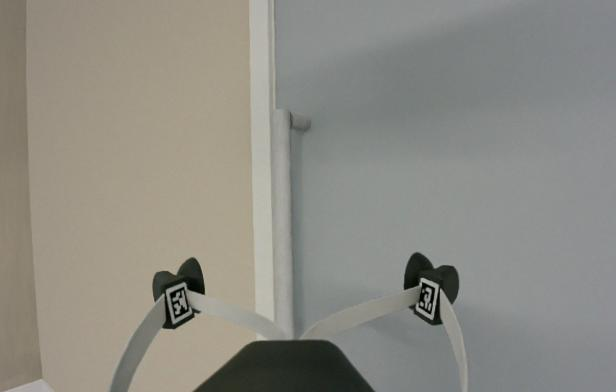

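move --blocking false --r2 '{"base":{"strafe_m":0.045},"joints":{"arm_m":0.38},"contact_limits":{"arm_m":0.1},"speeds":{"arm_m":0.25}}'

wait --seconds 3

wait --seconds 1 --cameras '["r2_wrist_camera","r2_head_camera"]'

Scene clock: 190.60 s.
move: r2 moving
r1: as last shown
r1.lidar_m: 0.88 0.89 1.22 2.01 2.08 2.01 1.89 1.98 2.59 2.68 1.33 1.01
r1.servo_current: wrist_yaw_rad=39(59) wrist_pitch_rad=46(46) wrist_roll_rad=52(59) gripper_m=39(46)
r1.wrist_depth_mm: - 699 - - - - - / 640 691 - - - - - / 647 707 - - - - 798 / - 707 - - - - 798 / - 732 - - - - 798 / - 699 191 - 188 - - / - 163 - 137 - - -
r2.base_odometry: x=-1.771 y=-3.105 heading=-1.479
r2.turned_by_wheels: +0.000
r2.turned_by_imu: +0.000
r2.base_tilt: forward=-0.7 right=+0.0
r2.lidar_m: 0.91 1.34 2.45 2.63 1.72 1.19 3.02 2.36 2.30 1.10 0.87 0.84
r2.base_status: strafe_m moving
r2.joint_positions: lift_m=+0.950 arm_m=+0.051 wrist_yaw_rad=+0.002 wrist_pitch_rad=+0.002 wrist_roll_rad=+0.000 gripper_m=+0.120
r2.joint_status: arm_m moving
r2.measured_speeds: translate_m=+0.001 strafe_m=+0.091 rotate_rad=-0.005 lift_m=+0.000 arm_m=+0.195 wrist_yaw_rad=+0.000 wrist_pitch_rad=+0.000 wrist_roll_rad=+0.000
r2.motor_effort: lift_m=+21(21) arm_m=+5(12) wheel_0=-4(11) wheel_1=+3(10) wheel_2=+1(3)
r2.servo_current: wrist_yaw_rad=46(52) wrist_pitch_rad=39(46) wrist_roll_rad=46(52) gripper_m=46(52)
r2.contact_limits: arm_m 0.1
r2.hand_pose: x=+0.5100 y=-0.0867 z=+1.1275 quat_wxyz=(+1.000, +0.000, +0.001, +0.001) (m; r2's base frame)
r2.wrist_depth_mm: - - - - - - - / 1808 - - - - - - / 1863 - - - - - - / 1863 - - - - - - / 1863 - - - - - - / - 186 189 156 185 - - / - - - - - - -
pictures: none

Scene clock: 192.53 s.
earlier move: r2 done
r1.base_odometry: x=+0.335 y=+1.204 heading=+2.869
r1.turned_by_wheels: +0.000
r1.turned_by_imu: +0.000
r1.base_tilt: forward=-1.6 right=+1.2
r1.lidar_m: 0.89 0.88 1.23 2.02 2.08 1.99 1.88 1.99 2.63 2.68 1.35 1.02
r1.base_status: not commanded
r1.joint_positions: lift_m=+0.900 arm_m=+0.000 wrist_yaw_rad=+0.003 wrist_pitch_rad=+0.002 wrist_roll_rad=+0.000 gripper_m=+0.056
r1.joint_status: not commanded
r1.measured_speeds: all 0
r1.motor_effort: lift_m=+25(25) arm_m=-4(4) wheel_0=-3(4) wheel_1=-2(2) wheel_2=-2(2)
r1.servo_current: wrist_yaw_rad=52(65) wrist_pitch_rad=39(52) wrist_roll_rad=39(72) gripper_m=46(46)
r1.hand_pose: x=+0.4596 y=-0.0866 z=+1.0771 quat_wxyz=(+1.000, +0.000, +0.001, +0.001) (m; r1's base frame)
r1.wrist_depth_mm: - 691 - - - - - / 640 707 - - - - - / 640 699 - - - - 788 / - 707 - - - - 798 / - 732 - - - - 788 / - 699 190 - 187 - - / - 163 - 137 - - -
r2.base_odometry: x=-1.760 y=-3.104 heading=-1.479
r2.turned_by_wheels: +0.000
r2.turned_by_imu: +0.000
r2.base_tilt: forward=-0.6 right=+0.0
r2.lidar_m: 0.89 1.37 2.42 2.62 1.71 1.17 3.01 2.36 2.31 1.08 0.86 0.81
r2.base_status: done
r2.joint_positions: lift_m=+0.950 arm_m=+0.380 wrist_yaw_rad=+0.002 wrist_pitch_rad=+0.002 wrist_roll_rad=+0.000 gripper_m=+0.120
r2.joint_status: all done
r2.measured_speeds: all 0
r2.motor_effort: lift_m=+21(21) arm_m=+7(12) wheel_0=-2(11) wheel_1=+2(10) wheel_2=+0(3)
r2.servo_current: wrist_yaw_rad=52(59) wrist_pitch_rad=39(46) wrist_roll_rad=39(65) gripper_m=52(59)
r2.contact_limits: arm_m 0.1
r2.hand_pose: x=+0.8393 y=-0.0867 z=+1.1275 quat_wxyz=(+1.000, +0.000, +0.001, +0.001) (m; r2's base frame)
r2.wrist_depth_mm: - - 433 355 324 278 252 / - - 433 353 325 279 253 / - - 436 357 327 283 254 / - - 442 314 327 283 255 / - - 439 362 330 285 258 / - 186 198 327 312 274 258 / - - - - 322 287 258
wait: 1.93 of 3 s (r2 has come to rest)
pictures: none

Scene clock: 193.53 s.
r1.base_odometry: x=+0.335 y=+1.204 heading=+2.869
r1.turned_by_wheels: +0.000
r1.turned_by_imu: +0.000
r1.base_tilt: forward=-1.6 right=+1.3
r1.lidar_m: 0.90 0.89 1.25 2.00 2.09 2.01 1.88 1.99 2.64 2.70 1.30 1.00
r1.base_status: not commanded
r1.joint_positions: lift_m=+0.900 arm_m=+0.000 wrist_yaw_rad=+0.003 wrist_pitch_rad=+0.002 wrist_roll_rad=+0.000 gripper_m=+0.056
r1.joint_status: not commanded
r1.measured_speeds: all 0
r1.motor_effort: lift_m=+25(25) arm_m=-4(4) wheel_0=-4(4) wheel_1=-2(2) wheel_2=-2(2)
r1.servo_current: wrist_yaw_rad=46(65) wrist_pitch_rad=39(52) wrist_roll_rad=46(72) gripper_m=46(46)
r1.hand_pose: x=+0.4596 y=-0.0866 z=+1.0771 quat_wxyz=(+1.000, +0.000, +0.001, +0.001) (m; r1's base frame)
r1.wrist_depth_mm: - 699 - - - - - / 647 699 - - - - - / 654 691 - - - - 778 / - 699 - - - - 788 / - 723 - - - - 788 / - 691 190 - 187 - - / - 163 - 137 - - -
r2.base_odometry: x=-1.760 y=-3.104 heading=-1.479
r2.turned_by_wheels: +0.000
r2.turned_by_imu: +0.000
r2.base_tilt: forward=-0.7 right=+0.0
r2.lidar_m: 0.90 1.39 2.44 2.65 1.74 1.15 3.02 2.33 2.28 1.12 0.86 0.84
r2.base_status: done
r2.joint_positions: lift_m=+0.950 arm_m=+0.380 wrist_yaw_rad=+0.002 wrist_pitch_rad=+0.002 wrist_roll_rad=+0.000 gripper_m=+0.120
r2.joint_status: all done
r2.measured_speeds: all 0
r2.motor_effort: lift_m=+21(21) arm_m=+7(12) wheel_0=-2(11) wheel_1=+2(10) wheel_2=+0(3)
r2.servo_current: wrist_yaw_rad=39(59) wrist_pitch_rad=46(46) wrist_roll_rad=52(65) gripper_m=46(59)
r2.contact_limits: arm_m 0.1
r2.hand_pose: x=+0.8393 y=-0.0867 z=+1.1275 quat_wxyz=(+1.000, +0.000, +0.001, +0.001) (m; r2's base frame)
r2.wrist_depth_mm: - - 433 351 322 277 251 / - - 436 357 325 279 252 / - - 439 357 329 282 254 / - - 439 315 330 283 257 / - - 436 364 332 283 258 / - 185 198 325 312 274 258 / - - - - 320 289 259
wait: 1.00 s; at rest by 0.27 s
pictures: r2_head_camera, r2_wrist_camera
Images, in order (width x height): r2_head_camera 420x560, r2_wrist_camera 616x392.

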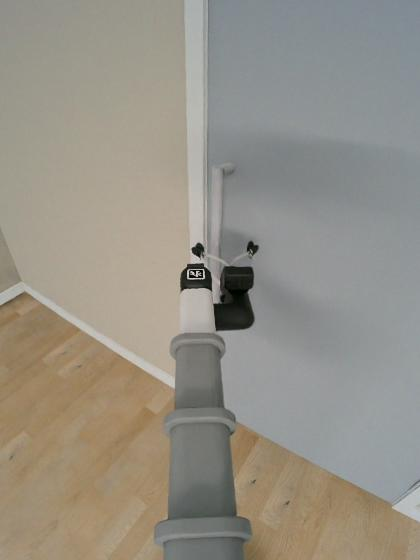

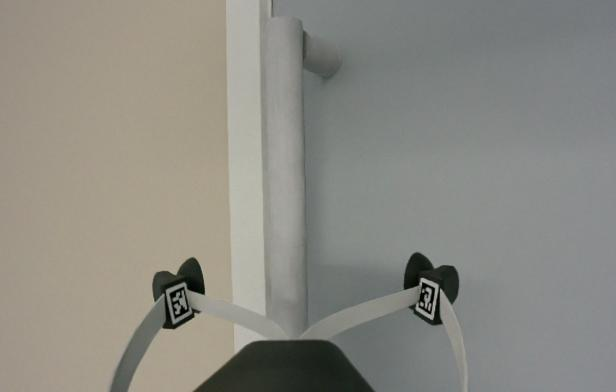

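move --blocking false --r2 '{"base":{"strafe_m":0.022},"joints":{"gripper_m":0.07}}'

wait --seconds 2

move --blocking false --r2 '{"joints":{"arm_m":0.475},"contact_limits":{"arm_m":0},"speeds":{"arm_m":0.08}}'

wait --seconds 3 --cameras '["r2_wrist_camera"]'

Scene clock: 202.03 s.
move: r2 moving
r1: as last shown
r1.lidar_m: 0.91 0.90 1.23 1.99 2.06 2.00 1.89 1.98 2.67 2.70 1.35 1.01
r1.servo_current: wrist_yaw_rad=59(65) wrist_pitch_rad=39(46) wrist_roll_rad=46(52) gripper_m=39(46)
r1.wrist_depth_mm: - 707 - - - - - / 647 699 - - - - - / 654 707 - - - - 788 / - 699 - - - - 788 / - 723 - - - - 788 / - 683 190 - 188 - - / - 163 - 136 - - -
r2.base_odometry: x=-1.738 y=-3.102 heading=-1.479
r2.turned_by_wheels: +0.000
r2.turned_by_imu: +0.001
r2.base_tilt: forward=-0.7 right=+0.1
r2.lidar_m: 0.91 1.39 2.44 2.61 3.84 1.13 3.07 2.38 2.31 1.14 0.88 0.84
r2.base_status: strafe_m moving
r2.joint_positions: lift_m=+0.950 arm_m=+0.380 wrist_yaw_rad=+0.002 wrist_pitch_rad=+0.002 wrist_roll_rad=+0.000 gripper_m=+0.106
r2.joint_status: gripper_m moving
r2.measured_speeds: translate_m=+0.000 strafe_m=+0.019 rotate_rad=+0.002 lift_m=+0.000 arm_m=+0.000 wrist_yaw_rad=+0.000 wrist_pitch_rad=+0.000 wrist_roll_rad=+0.000
r2.motor_effort: lift_m=+21(21) arm_m=+7(7) wheel_0=-1(11) wheel_1=+3(11) wheel_2=+0(1)
r2.servo_current: wrist_yaw_rad=46(59) wrist_pitch_rad=39(46) wrist_roll_rad=46(52) gripper_m=111(117)
r2.contact_limits: arm_m 0.1
r2.hand_pose: x=+0.8393 y=-0.0867 z=+1.1275 quat_wxyz=(+1.000, +0.000, +0.001, +0.001) (m; r2's base frame)
r2.wrist_depth_mm: - - 439 377 338 287 260 / - - 442 370 338 290 263 / - - 442 373 340 293 259 / - - 469 375 343 294 266 / - - 442 379 343 297 267 / - - 194 310 200 291 267 / - - - - 332 293 270
pictures: none

Scene clock: 202.97 s.
earlier move: r2 done
r1.base_odometry: x=+0.335 y=+1.204 heading=+2.869
r1.turned_by_wheels: +0.000
r1.turned_by_imu: +0.000
r1.base_tilt: forward=-1.6 right=+1.3
r1.lidar_m: 0.89 0.90 1.24 2.00 2.07 2.01 1.89 1.99 2.64 2.70 1.30 1.00
r1.base_status: not commanded
r1.joint_positions: lift_m=+0.900 arm_m=+0.000 wrist_yaw_rad=+0.003 wrist_pitch_rad=+0.002 wrist_roll_rad=+0.000 gripper_m=+0.056
r1.joint_status: not commanded
r1.measured_speeds: all 0
r1.motor_effort: lift_m=+25(25) arm_m=-4(4) wheel_0=-3(4) wheel_1=-2(2) wheel_2=-2(2)
r1.servo_current: wrist_yaw_rad=39(65) wrist_pitch_rad=39(52) wrist_roll_rad=33(65) gripper_m=46(46)
r1.hand_pose: x=+0.4596 y=-0.0866 z=+1.0771 quat_wxyz=(+1.000, +0.000, +0.001, +0.001) (m; r1's base frame)
r1.wrist_depth_mm: - 691 - - - - - / 647 707 - - - - - / 647 699 - - - - 788 / - 699 - - - - 798 / - 723 - - - - 788 / - 699 190 - 187 - - / - 163 - 137 - - -
r2.base_odometry: x=-1.738 y=-3.102 heading=-1.479
r2.turned_by_wheels: +0.000
r2.turned_by_imu: +0.000
r2.base_tilt: forward=-0.7 right=+0.0
r2.lidar_m: 0.93 1.40 2.42 2.63 3.84 1.15 3.05 2.37 2.31 1.12 0.85 0.87
r2.base_status: done
r2.joint_positions: lift_m=+0.950 arm_m=+0.380 wrist_yaw_rad=+0.002 wrist_pitch_rad=+0.002 wrist_roll_rad=+0.000 gripper_m=+0.070
r2.joint_status: all done
r2.measured_speeds: all 0
r2.motor_effort: lift_m=+21(21) arm_m=+7(8) wheel_0=+0(11) wheel_1=+2(11) wheel_2=+0(1)
r2.servo_current: wrist_yaw_rad=39(65) wrist_pitch_rad=39(46) wrist_roll_rad=46(59) gripper_m=52(117)
r2.contact_limits: arm_m 0.1
r2.hand_pose: x=+0.8393 y=-0.0867 z=+1.1275 quat_wxyz=(+1.000, +0.000, +0.001, +0.001) (m; r2's base frame)
r2.wrist_depth_mm: - - 439 375 334 289 262 / - - 439 373 338 290 264 / - - 445 375 338 293 266 / - - 469 315 343 294 265 / - - 226 379 338 296 270 / - - 190 312 194 293 270 / - - - - 334 287 270
wait: 0.93 of 2 s (r2 has come to rest)
pictures: none

Scene clock: 203.47 s.
move: r2 moving
r1: as last shown
r1.base_tilt: forward=-1.6 right=+1.2
r1.lidar_m: 0.90 0.89 1.23 2.00 2.08 2.02 1.89 1.97 2.63 2.69 1.34 1.02
r1.motor_effort: lift_m=+25(25) arm_m=-4(4) wheel_0=-4(4) wheel_1=-2(2) wheel_2=-2(2)
r1.servo_current: wrist_yaw_rad=33(59) wrist_pitch_rad=46(46) wrist_roll_rad=46(65) gripper_m=46(46)
r1.wrist_depth_mm: - 699 - - - - - / 654 699 - - - - - / 647 699 - - - - 788 / - 699 - - - - 798 / - 723 - - - - 798 / - 691 190 - 187 - - / - 163 - 136 - - -
r2.base_odometry: x=-1.738 y=-3.102 heading=-1.479
r2.turned_by_wheels: +0.000
r2.turned_by_imu: +0.000
r2.base_tilt: forward=-0.7 right=+0.1
r2.lidar_m: 0.92 1.41 2.41 2.62 3.85 1.16 3.03 2.38 2.33 1.12 0.88 0.85
r2.base_status: not commanded
r2.joint_positions: lift_m=+0.950 arm_m=+0.412 wrist_yaw_rad=+0.002 wrist_pitch_rad=+0.002 wrist_roll_rad=+0.000 gripper_m=+0.070
r2.joint_status: arm_m moving
r2.measured_speeds: translate_m=+0.000 strafe_m=+0.000 rotate_rad=+0.000 lift_m=+0.000 arm_m=+0.080 wrist_yaw_rad=+0.000 wrist_pitch_rad=+0.000 wrist_roll_rad=+0.000
r2.motor_effort: lift_m=+21(21) arm_m=+5(13) wheel_0=+0(1) wheel_1=+2(3) wheel_2=+0(1)
r2.servo_current: wrist_yaw_rad=59(59) wrist_pitch_rad=46(46) wrist_roll_rad=46(52) gripper_m=46(59)
r2.contact_limits: arm_m 0
r2.hand_pose: x=+0.8716 y=-0.0867 z=+1.1275 quat_wxyz=(+1.000, +0.000, +0.001, +0.001) (m; r2's base frame)
r2.wrist_depth_mm: - - 445 291 310 267 242 / - - 442 342 312 268 240 / - - 442 345 314 271 242 / - - 445 345 319 273 248 / - - 449 283 312 274 248 / - - 191 286 195 270 249 / - - - - 310 266 250
pictures: none

Scene clock: 204.63 s.
earlier move: r2 done
r1.base_odometry: x=+0.335 y=+1.204 heading=+2.869
r1.turned_by_wheels: +0.000
r1.turned_by_imu: +0.000
r1.base_tilt: forward=-1.5 right=+1.3
r1.lidar_m: 0.91 0.89 1.23 2.01 2.07 2.00 1.88 1.96 2.63 2.70 1.32 1.01
r1.base_status: not commanded
r1.joint_positions: lift_m=+0.900 arm_m=+0.000 wrist_yaw_rad=+0.003 wrist_pitch_rad=+0.002 wrist_roll_rad=+0.000 gripper_m=+0.056
r1.joint_status: not commanded
r1.measured_speeds: all 0
r1.motor_effort: lift_m=+25(25) arm_m=-4(4) wheel_0=-3(4) wheel_1=-2(2) wheel_2=-2(2)
r1.servo_current: wrist_yaw_rad=52(65) wrist_pitch_rad=33(46) wrist_roll_rad=39(65) gripper_m=46(52)
r1.hand_pose: x=+0.4596 y=-0.0866 z=+1.0771 quat_wxyz=(+1.000, +0.000, +0.001, +0.001) (m; r1's base frame)
r1.wrist_depth_mm: - 699 - - - - - / 654 699 - - - - - / 647 707 - - - - 788 / - 699 - - - - 809 / - 723 - - - - 809 / - 691 190 - 187 - - / - 163 - 136 - - -
r2.base_odometry: x=-1.738 y=-3.102 heading=-1.479
r2.turned_by_wheels: +0.000
r2.turned_by_imu: +0.000
r2.base_tilt: forward=-0.7 right=+0.0
r2.lidar_m: 0.92 1.39 2.42 2.62 3.88 1.16 3.01 2.38 2.32 1.12 0.87 0.85
r2.base_status: not commanded
r2.joint_positions: lift_m=+0.950 arm_m=+0.475 wrist_yaw_rad=+0.002 wrist_pitch_rad=+0.002 wrist_roll_rad=+0.000 gripper_m=+0.070
r2.joint_status: all done
r2.measured_speeds: all 0
r2.motor_effort: lift_m=+21(21) arm_m=+7(13) wheel_0=+1(1) wheel_1=+2(3) wheel_2=+0(1)
r2.servo_current: wrist_yaw_rad=52(65) wrist_pitch_rad=46(46) wrist_roll_rad=39(65) gripper_m=52(59)
r2.contact_limits: arm_m 0
r2.hand_pose: x=+0.9343 y=-0.0867 z=+1.1275 quat_wxyz=(+1.000, +0.000, +0.001, +0.001) (m; r2's base frame)
r2.wrist_depth_mm: - 445 366 212 253 220 200 / - 449 373 214 257 223 201 / - 459 375 216 258 224 202 / - 459 382 219 262 224 203 / - 459 384 221 256 226 204 / - 449 191 214 194 226 206 / - 140 407 - 258 218 206
wait: 1.17 of 3 s (r2 has come to rest)
pictures: r2_wrist_camera
Images, in order (width x height): r2_wrist_camera 616x392.

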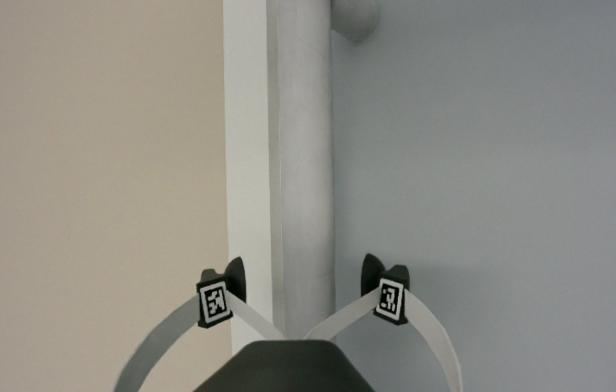

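move --blocking false --r2 '{"joints":{"arm_m":0.488,"lift_m":0.8},"contact_limits":{"arm_m":0,"lift_m":0.3},"speeds":{"arm_m":0.08}}'

wait --seconds 2

move --blocking false --r2 '{"joints":{"gripper_m":-0.02}}'

wait --seconds 3 --cameras '["r2_wrist_camera"]'

move --blocking false --r2 '{"base":{"translate_m":-0.223,"strafe_m":0.098},"pace":"slow"}'

wait --seconds 5 --cameras '["r2_wrist_camera","r2_head_left_camera"]'

Scene clock: 234.67 s.
move: r2 moving
r1: as last shown
r1.base_tilt: forward=-1.6 right=+1.3
r1.lidar_m: 0.90 0.88 1.19 2.02 2.09 1.97 1.88 1.99 2.64 2.67 1.32 1.00
r1.servo_current: wrist_yaw_rad=46(65) wrist_pitch_rad=52(52) wrist_roll_rad=65(65) gripper_m=39(46)
r1.wrist_depth_mm: - 699 - - - - - / 640 707 - - - - - / 647 715 - - - - 788 / - 707 - - - - 798 / - 732 - - - - 788 / - 691 190 - 187 - - / - 163 - 136 - - -
r2.base_odometry: x=-1.738 y=-3.102 heading=-1.479
r2.turned_by_wheels: +0.000
r2.turned_by_imu: +0.000
r2.base_tilt: forward=-0.7 right=+0.1
r2.lidar_m: 0.89 1.39 2.40 2.60 3.87 1.17 3.03 2.39 2.30 1.11 0.89 0.85
r2.base_status: not commanded
r2.joint_positions: lift_m=+0.912 arm_m=+0.488 wrist_yaw_rad=+0.002 wrist_pitch_rad=+0.002 wrist_roll_rad=+0.000 gripper_m=+0.070
r2.joint_status: lift_m moving; arm_m moving
r2.measured_speeds: translate_m=+0.000 strafe_m=+0.000 rotate_rad=+0.000 lift_m=-0.146 arm_m=+0.000 wrist_yaw_rad=+0.000 wrist_pitch_rad=+0.000 wrist_roll_rad=+0.000
r2.motor_effort: lift_m=+13(19) arm_m=+7(12) wheel_0=+1(1) wheel_1=+2(3) wheel_2=+0(0)
r2.servo_current: wrist_yaw_rad=59(59) wrist_pitch_rad=39(46) wrist_roll_rad=39(52) gripper_m=52(52)
r2.contact_limits: arm_m 0; lift_m 0.3
r2.hand_pose: x=+0.9473 y=-0.0867 z=+1.0901 quat_wxyz=(+1.000, +0.000, +0.001, +0.001) (m; r2's base frame)
r2.wrist_depth_mm: - 439 336 198 245 211 191 / - 430 357 197 246 212 192 / - 449 362 202 247 213 194 / - 455 364 204 250 214 195 / - 445 368 206 245 215 195 / - 449 191 202 194 216 196 / - 140 375 - 248 208 197
pictures: none

Scene clock: 235.87 s.
earlier move: r2 done
r1.base_odometry: x=+0.335 y=+1.204 heading=+2.869
r1.turned_by_wheels: +0.000
r1.turned_by_imu: +0.000
r1.base_tilt: forward=-1.6 right=+1.3
r1.lidar_m: 0.87 0.89 1.21 2.00 2.09 1.99 1.89 1.99 2.62 2.68 1.34 1.02
r1.base_status: not commanded
r1.joint_positions: lift_m=+0.900 arm_m=+0.000 wrist_yaw_rad=+0.003 wrist_pitch_rad=+0.002 wrist_roll_rad=+0.000 gripper_m=+0.056
r1.joint_status: not commanded
r1.measured_speeds: all 0
r1.motor_effort: lift_m=+25(25) arm_m=-4(4) wheel_0=-3(4) wheel_1=-2(2) wheel_2=-2(2)
r1.servo_current: wrist_yaw_rad=52(65) wrist_pitch_rad=46(52) wrist_roll_rad=52(65) gripper_m=39(46)
r1.hand_pose: x=+0.4596 y=-0.0866 z=+1.0771 quat_wxyz=(+1.000, +0.000, +0.001, +0.001) (m; r1's base frame)
r1.wrist_depth_mm: - 699 - - - - - / 640 699 - - - - - / 647 699 - - - - 778 / - 707 - - - - 809 / - 732 - - - - 809 / - 707 190 - 187 - - / - 163 - 136 - - -
r2.base_odometry: x=-1.738 y=-3.102 heading=-1.479
r2.turned_by_wheels: +0.000
r2.turned_by_imu: +0.000
r2.base_tilt: forward=-0.6 right=+0.0
r2.lidar_m: 0.92 1.37 2.42 2.63 3.84 1.17 3.06 2.37 2.31 1.11 0.88 0.86
r2.base_status: not commanded
r2.joint_positions: lift_m=+0.800 arm_m=+0.488 wrist_yaw_rad=+0.002 wrist_pitch_rad=+0.002 wrist_roll_rad=+0.000 gripper_m=+0.070
r2.joint_status: all done
r2.measured_speeds: all 0
r2.motor_effort: lift_m=+14(19) arm_m=+7(14) wheel_0=+0(1) wheel_1=+2(3) wheel_2=+0(1)
r2.servo_current: wrist_yaw_rad=46(65) wrist_pitch_rad=46(46) wrist_roll_rad=39(59) gripper_m=52(59)
r2.contact_limits: arm_m 0; lift_m 0.3
r2.hand_pose: x=+0.9473 y=-0.0867 z=+0.9781 quat_wxyz=(+1.000, +0.000, +0.001, +0.001) (m; r2's base frame)
r2.wrist_depth_mm: - 439 334 196 244 209 191 / - 430 357 197 246 213 191 / - 449 357 202 248 213 193 / - 455 366 204 249 214 194 / - 449 368 206 244 215 195 / - 449 191 201 194 216 196 / - 140 377 - 248 208 197
wait: 1.20 of 2 s (r2 has come to rest)
pictures: none

Scene clock: 236.37 s.
move: r2 moving
r1: as last shown
r1.lidar_m: 0.91 0.90 1.22 2.01 2.06 1.99 1.89 1.96 2.61 2.68 1.33 1.03
r1.servo_current: wrist_yaw_rad=59(65) wrist_pitch_rad=39(46) wrist_roll_rad=59(59) gripper_m=46(46)
r1.wrist_depth_mm: - 699 - - - - - / 647 699 - - - - - / 647 691 - - - - 788 / - 707 - - - - 798 / - 723 - - - - 788 / - 699 190 - 187 - - / - 163 - 137 - - -
r2.base_odometry: x=-1.738 y=-3.102 heading=-1.479
r2.turned_by_wheels: +0.000
r2.turned_by_imu: +0.000
r2.base_tilt: forward=-0.7 right=+0.1
r2.lidar_m: 0.92 1.42 2.41 2.63 3.84 1.17 3.02 2.34 2.31 1.15 0.87 0.85
r2.base_status: not commanded
r2.joint_positions: lift_m=+0.800 arm_m=+0.488 wrist_yaw_rad=+0.002 wrist_pitch_rad=+0.002 wrist_roll_rad=+0.000 gripper_m=+0.051
r2.joint_status: gripper_m moving
r2.measured_speeds: all 0
r2.motor_effort: lift_m=+14(14) arm_m=+7(7) wheel_0=+1(1) wheel_1=+2(3) wheel_2=+0(1)
r2.servo_current: wrist_yaw_rad=46(52) wrist_pitch_rad=39(46) wrist_roll_rad=52(52) gripper_m=117(117)
r2.contact_limits: arm_m 0; lift_m 0.3
r2.hand_pose: x=+0.9473 y=-0.0867 z=+0.9781 quat_wxyz=(+1.000, +0.000, +0.001, +0.001) (m; r2's base frame)
r2.wrist_depth_mm: - 439 334 197 244 211 190 / - 430 355 198 246 212 191 / - 449 357 202 247 213 193 / - 452 366 204 250 215 195 / - 445 370 206 240 215 195 / - 452 195 200 194 217 196 / - 145 375 - 249 209 197
pictures: none

Scene clock: 237.50 s.
earlier move: r2 done
r1.base_odometry: x=+0.335 y=+1.204 heading=+2.869
r1.turned_by_wheels: +0.000
r1.turned_by_imu: +0.000
r1.base_tilt: forward=-1.6 right=+1.2
r1.lidar_m: 0.88 0.90 1.23 2.01 2.08 2.01 1.89 1.98 2.64 2.69 1.33 1.01
r1.base_status: not commanded
r1.joint_positions: lift_m=+0.900 arm_m=+0.000 wrist_yaw_rad=+0.003 wrist_pitch_rad=+0.002 wrist_roll_rad=+0.000 gripper_m=+0.056
r1.joint_status: not commanded
r1.measured_speeds: all 0
r1.motor_effort: lift_m=+25(25) arm_m=-4(4) wheel_0=-4(4) wheel_1=-2(2) wheel_2=-2(2)
r1.servo_current: wrist_yaw_rad=46(65) wrist_pitch_rad=46(46) wrist_roll_rad=59(65) gripper_m=46(46)
r1.hand_pose: x=+0.4596 y=-0.0866 z=+1.0771 quat_wxyz=(+1.000, +0.000, +0.001, +0.001) (m; r1's base frame)
r1.wrist_depth_mm: - 699 - - - - - / 647 699 - - - - - / 654 699 - - - - 798 / - 715 - - - - 798 / - 732 - - - - 788 / - 699 191 - 188 - - / - 163 - 136 - - -
r2.base_odometry: x=-1.738 y=-3.102 heading=-1.479
r2.turned_by_wheels: +0.000
r2.turned_by_imu: +0.000
r2.base_tilt: forward=-0.6 right=+0.1
r2.lidar_m: 0.93 1.39 2.42 2.63 3.85 1.13 3.05 2.37 2.32 1.14 0.85 0.85
r2.base_status: not commanded
r2.joint_positions: lift_m=+0.800 arm_m=+0.488 wrist_yaw_rad=+0.002 wrist_pitch_rad=+0.002 wrist_roll_rad=+0.000 gripper_m=-0.018
r2.joint_status: all done
r2.measured_speeds: all 0
r2.motor_effort: lift_m=+14(14) arm_m=-3(7) wheel_0=+0(1) wheel_1=+2(3) wheel_2=+0(1)
r2.servo_current: wrist_yaw_rad=46(59) wrist_pitch_rad=46(52) wrist_roll_rad=39(65) gripper_m=163(325)
r2.contact_limits: arm_m 0; lift_m 0.3
r2.hand_pose: x=+0.9475 y=-0.0868 z=+0.9781 quat_wxyz=(+1.000, +0.000, +0.001, +0.001) (m; r2's base frame)
r2.wrist_depth_mm: - 439 332 196 248 208 190 / - 430 355 196 244 211 191 / - 452 357 200 247 212 192 / - 452 364 202 249 214 193 / - 442 366 204 244 214 195 / - 430 187 200 179 206 195 / - 152 389 - 246 221 195
wait: 1.13 of 3 s (r2 has come to rest)
pictures: r2_wrist_camera
Images, in order (width x height): r2_wrist_camera 616x392.

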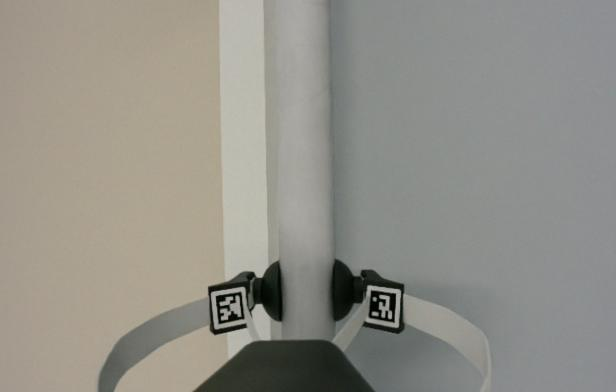

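Scene clock: 238.00 s.
move: r2 moving
r1: as last shown
r1.base_tilt: forward=-1.6 right=+1.3
r1.lidar_m: 0.90 0.89 1.23 2.01 2.07 2.01 1.87 1.97 2.62 2.68 1.33 1.02
r1.motor_effort: lift_m=+25(25) arm_m=-4(4) wheel_0=-3(4) wheel_1=-2(2) wheel_2=-2(2)
r1.servo_current: wrist_yaw_rad=46(59) wrist_pitch_rad=39(46) wrist_roll_rad=46(65) gripper_m=46(46)
r1.wrist_depth_mm: - 699 - - - - - / 647 691 - - - - - / 647 699 - - - - 798 / - 707 - - - - 798 / - 723 - - - - 798 / - 691 190 - 187 - - / - 163 - 137 - - -
r2.base_odometry: x=-1.733 y=-3.090 heading=-1.479
r2.turned_by_wheels: -0.001
r2.turned_by_imu: -0.001
r2.base_tilt: forward=-0.7 right=+0.0
r2.lidar_m: 0.93 1.42 2.42 2.62 3.84 1.16 3.06 2.37 2.31 1.17 0.90 0.84
r2.base_status: translate_m moving; strafe_m moving
r2.joint_positions: lift_m=+0.800 arm_m=+0.488 wrist_yaw_rad=+0.002 wrist_pitch_rad=+0.002 wrist_roll_rad=+0.000 gripper_m=-0.018
r2.joint_status: not commanded
r2.measured_speeds: translate_m=-0.048 strafe_m=+0.022 rotate_rad=+0.002 lift_m=+0.000 arm_m=+0.000 wrist_yaw_rad=+0.000 wrist_pitch_rad=+0.000 wrist_roll_rad=+0.000
r2.motor_effort: lift_m=+14(14) arm_m=-3(4) wheel_0=-11(15) wheel_1=-8(8) wheel_2=+9(14)
r2.servo_current: wrist_yaw_rad=46(46) wrist_pitch_rad=39(46) wrist_roll_rad=39(52) gripper_m=156(169)
r2.contact_limits: arm_m 0; lift_m 0.3
r2.hand_pose: x=+0.9475 y=-0.0868 z=+0.9781 quat_wxyz=(+1.000, +0.000, +0.001, +0.001) (m; r2's base frame)
r2.wrist_depth_mm: - 449 366 208 254 220 200 / - 459 370 213 256 221 201 / - 445 370 216 258 224 202 / - 449 375 219 260 224 204 / - 455 377 212 262 225 204 / - 442 186 211 179 219 206 / - - 402 - 254 214 206
pictures: none

Scene clock: 241.13 s.
earlier move: r2 done
r1.base_odometry: x=+0.335 y=+1.204 heading=+2.869
r1.turned_by_wheels: +0.000
r1.turned_by_imu: +0.000
r1.base_tilt: forward=-1.6 right=+1.2
r1.lidar_m: 0.90 0.90 1.22 2.00 2.11 2.01 1.89 1.96 2.65 2.66 1.32 1.01
r1.base_status: not commanded
r1.joint_positions: lift_m=+0.900 arm_m=+0.000 wrist_yaw_rad=+0.003 wrist_pitch_rad=+0.002 wrist_roll_rad=+0.000 gripper_m=+0.056
r1.joint_status: not commanded
r1.measured_speeds: all 0
r1.motor_effort: lift_m=+25(25) arm_m=-4(4) wheel_0=-3(4) wheel_1=-2(2) wheel_2=-2(2)
r1.servo_current: wrist_yaw_rad=52(72) wrist_pitch_rad=39(46) wrist_roll_rad=46(72) gripper_m=39(52)
r1.hand_pose: x=+0.4596 y=-0.0866 z=+1.0771 quat_wxyz=(+1.000, +0.000, +0.001, +0.001) (m; r1's base frame)
r1.wrist_depth_mm: - 699 - - - - - / 640 707 - - - - - / 647 699 - - - - 788 / - 699 - - - - 798 / - 723 - - - - 788 / - 691 190 - 187 - - / - 163 - 137 - - -
r2.base_odometry: x=-1.660 y=-2.871 heading=-1.479
r2.turned_by_wheels: +0.001
r2.turned_by_imu: +0.001
r2.base_tilt: forward=-0.6 right=+0.1
r2.lidar_m: 1.12 1.79 2.45 2.68 0.96 0.93 2.95 2.33 2.27 1.45 1.09 1.06
r2.base_status: done
r2.joint_positions: lift_m=+0.800 arm_m=+0.488 wrist_yaw_rad=-0.002 wrist_pitch_rad=+0.002 wrist_roll_rad=+0.000 gripper_m=-0.019
r2.joint_status: not commanded
r2.measured_speeds: all 0
r2.motor_effort: lift_m=+14(14) arm_m=+5(5) wheel_0=-3(15) wheel_1=-4(10) wheel_2=+7(14)
r2.servo_current: wrist_yaw_rad=52(59) wrist_pitch_rad=39(52) wrist_roll_rad=39(65) gripper_m=98(169)
r2.contact_limits: arm_m 0; lift_m 0.3
r2.hand_pose: x=+0.9470 y=-0.0881 z=+0.9781 quat_wxyz=(+1.000, +0.000, +0.001, -0.001) (m; r2's base frame)
r2.wrist_depth_mm: - - - 535 508 - 382 / - - - 539 517 - 387 / - - - 544 418 - 384 / - - - 544 421 - 384 / - - - 535 430 - 392 / - - 181 202 170 - 397 / - - - - - - 397
wait: 3.13 of 5 s (r2 has come to rest)
pictures: r2_head_left_camera, r2_wrist_camera
Images, in order (width x height): r2_head_left_camera 420x672, r2_wrist_camera 616x392.

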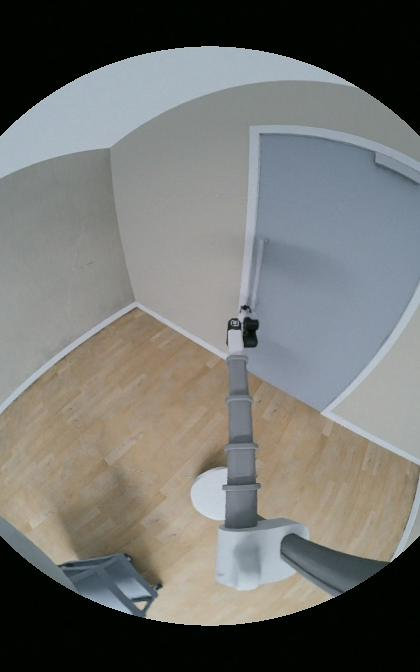

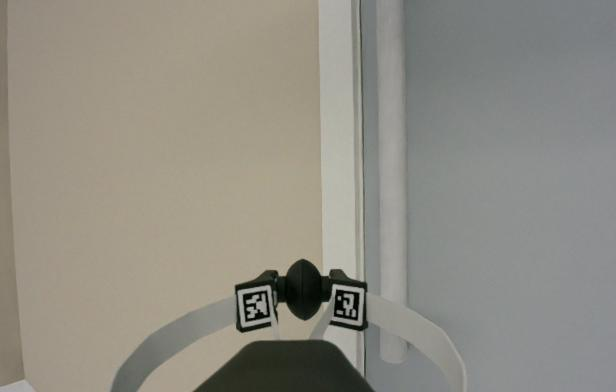

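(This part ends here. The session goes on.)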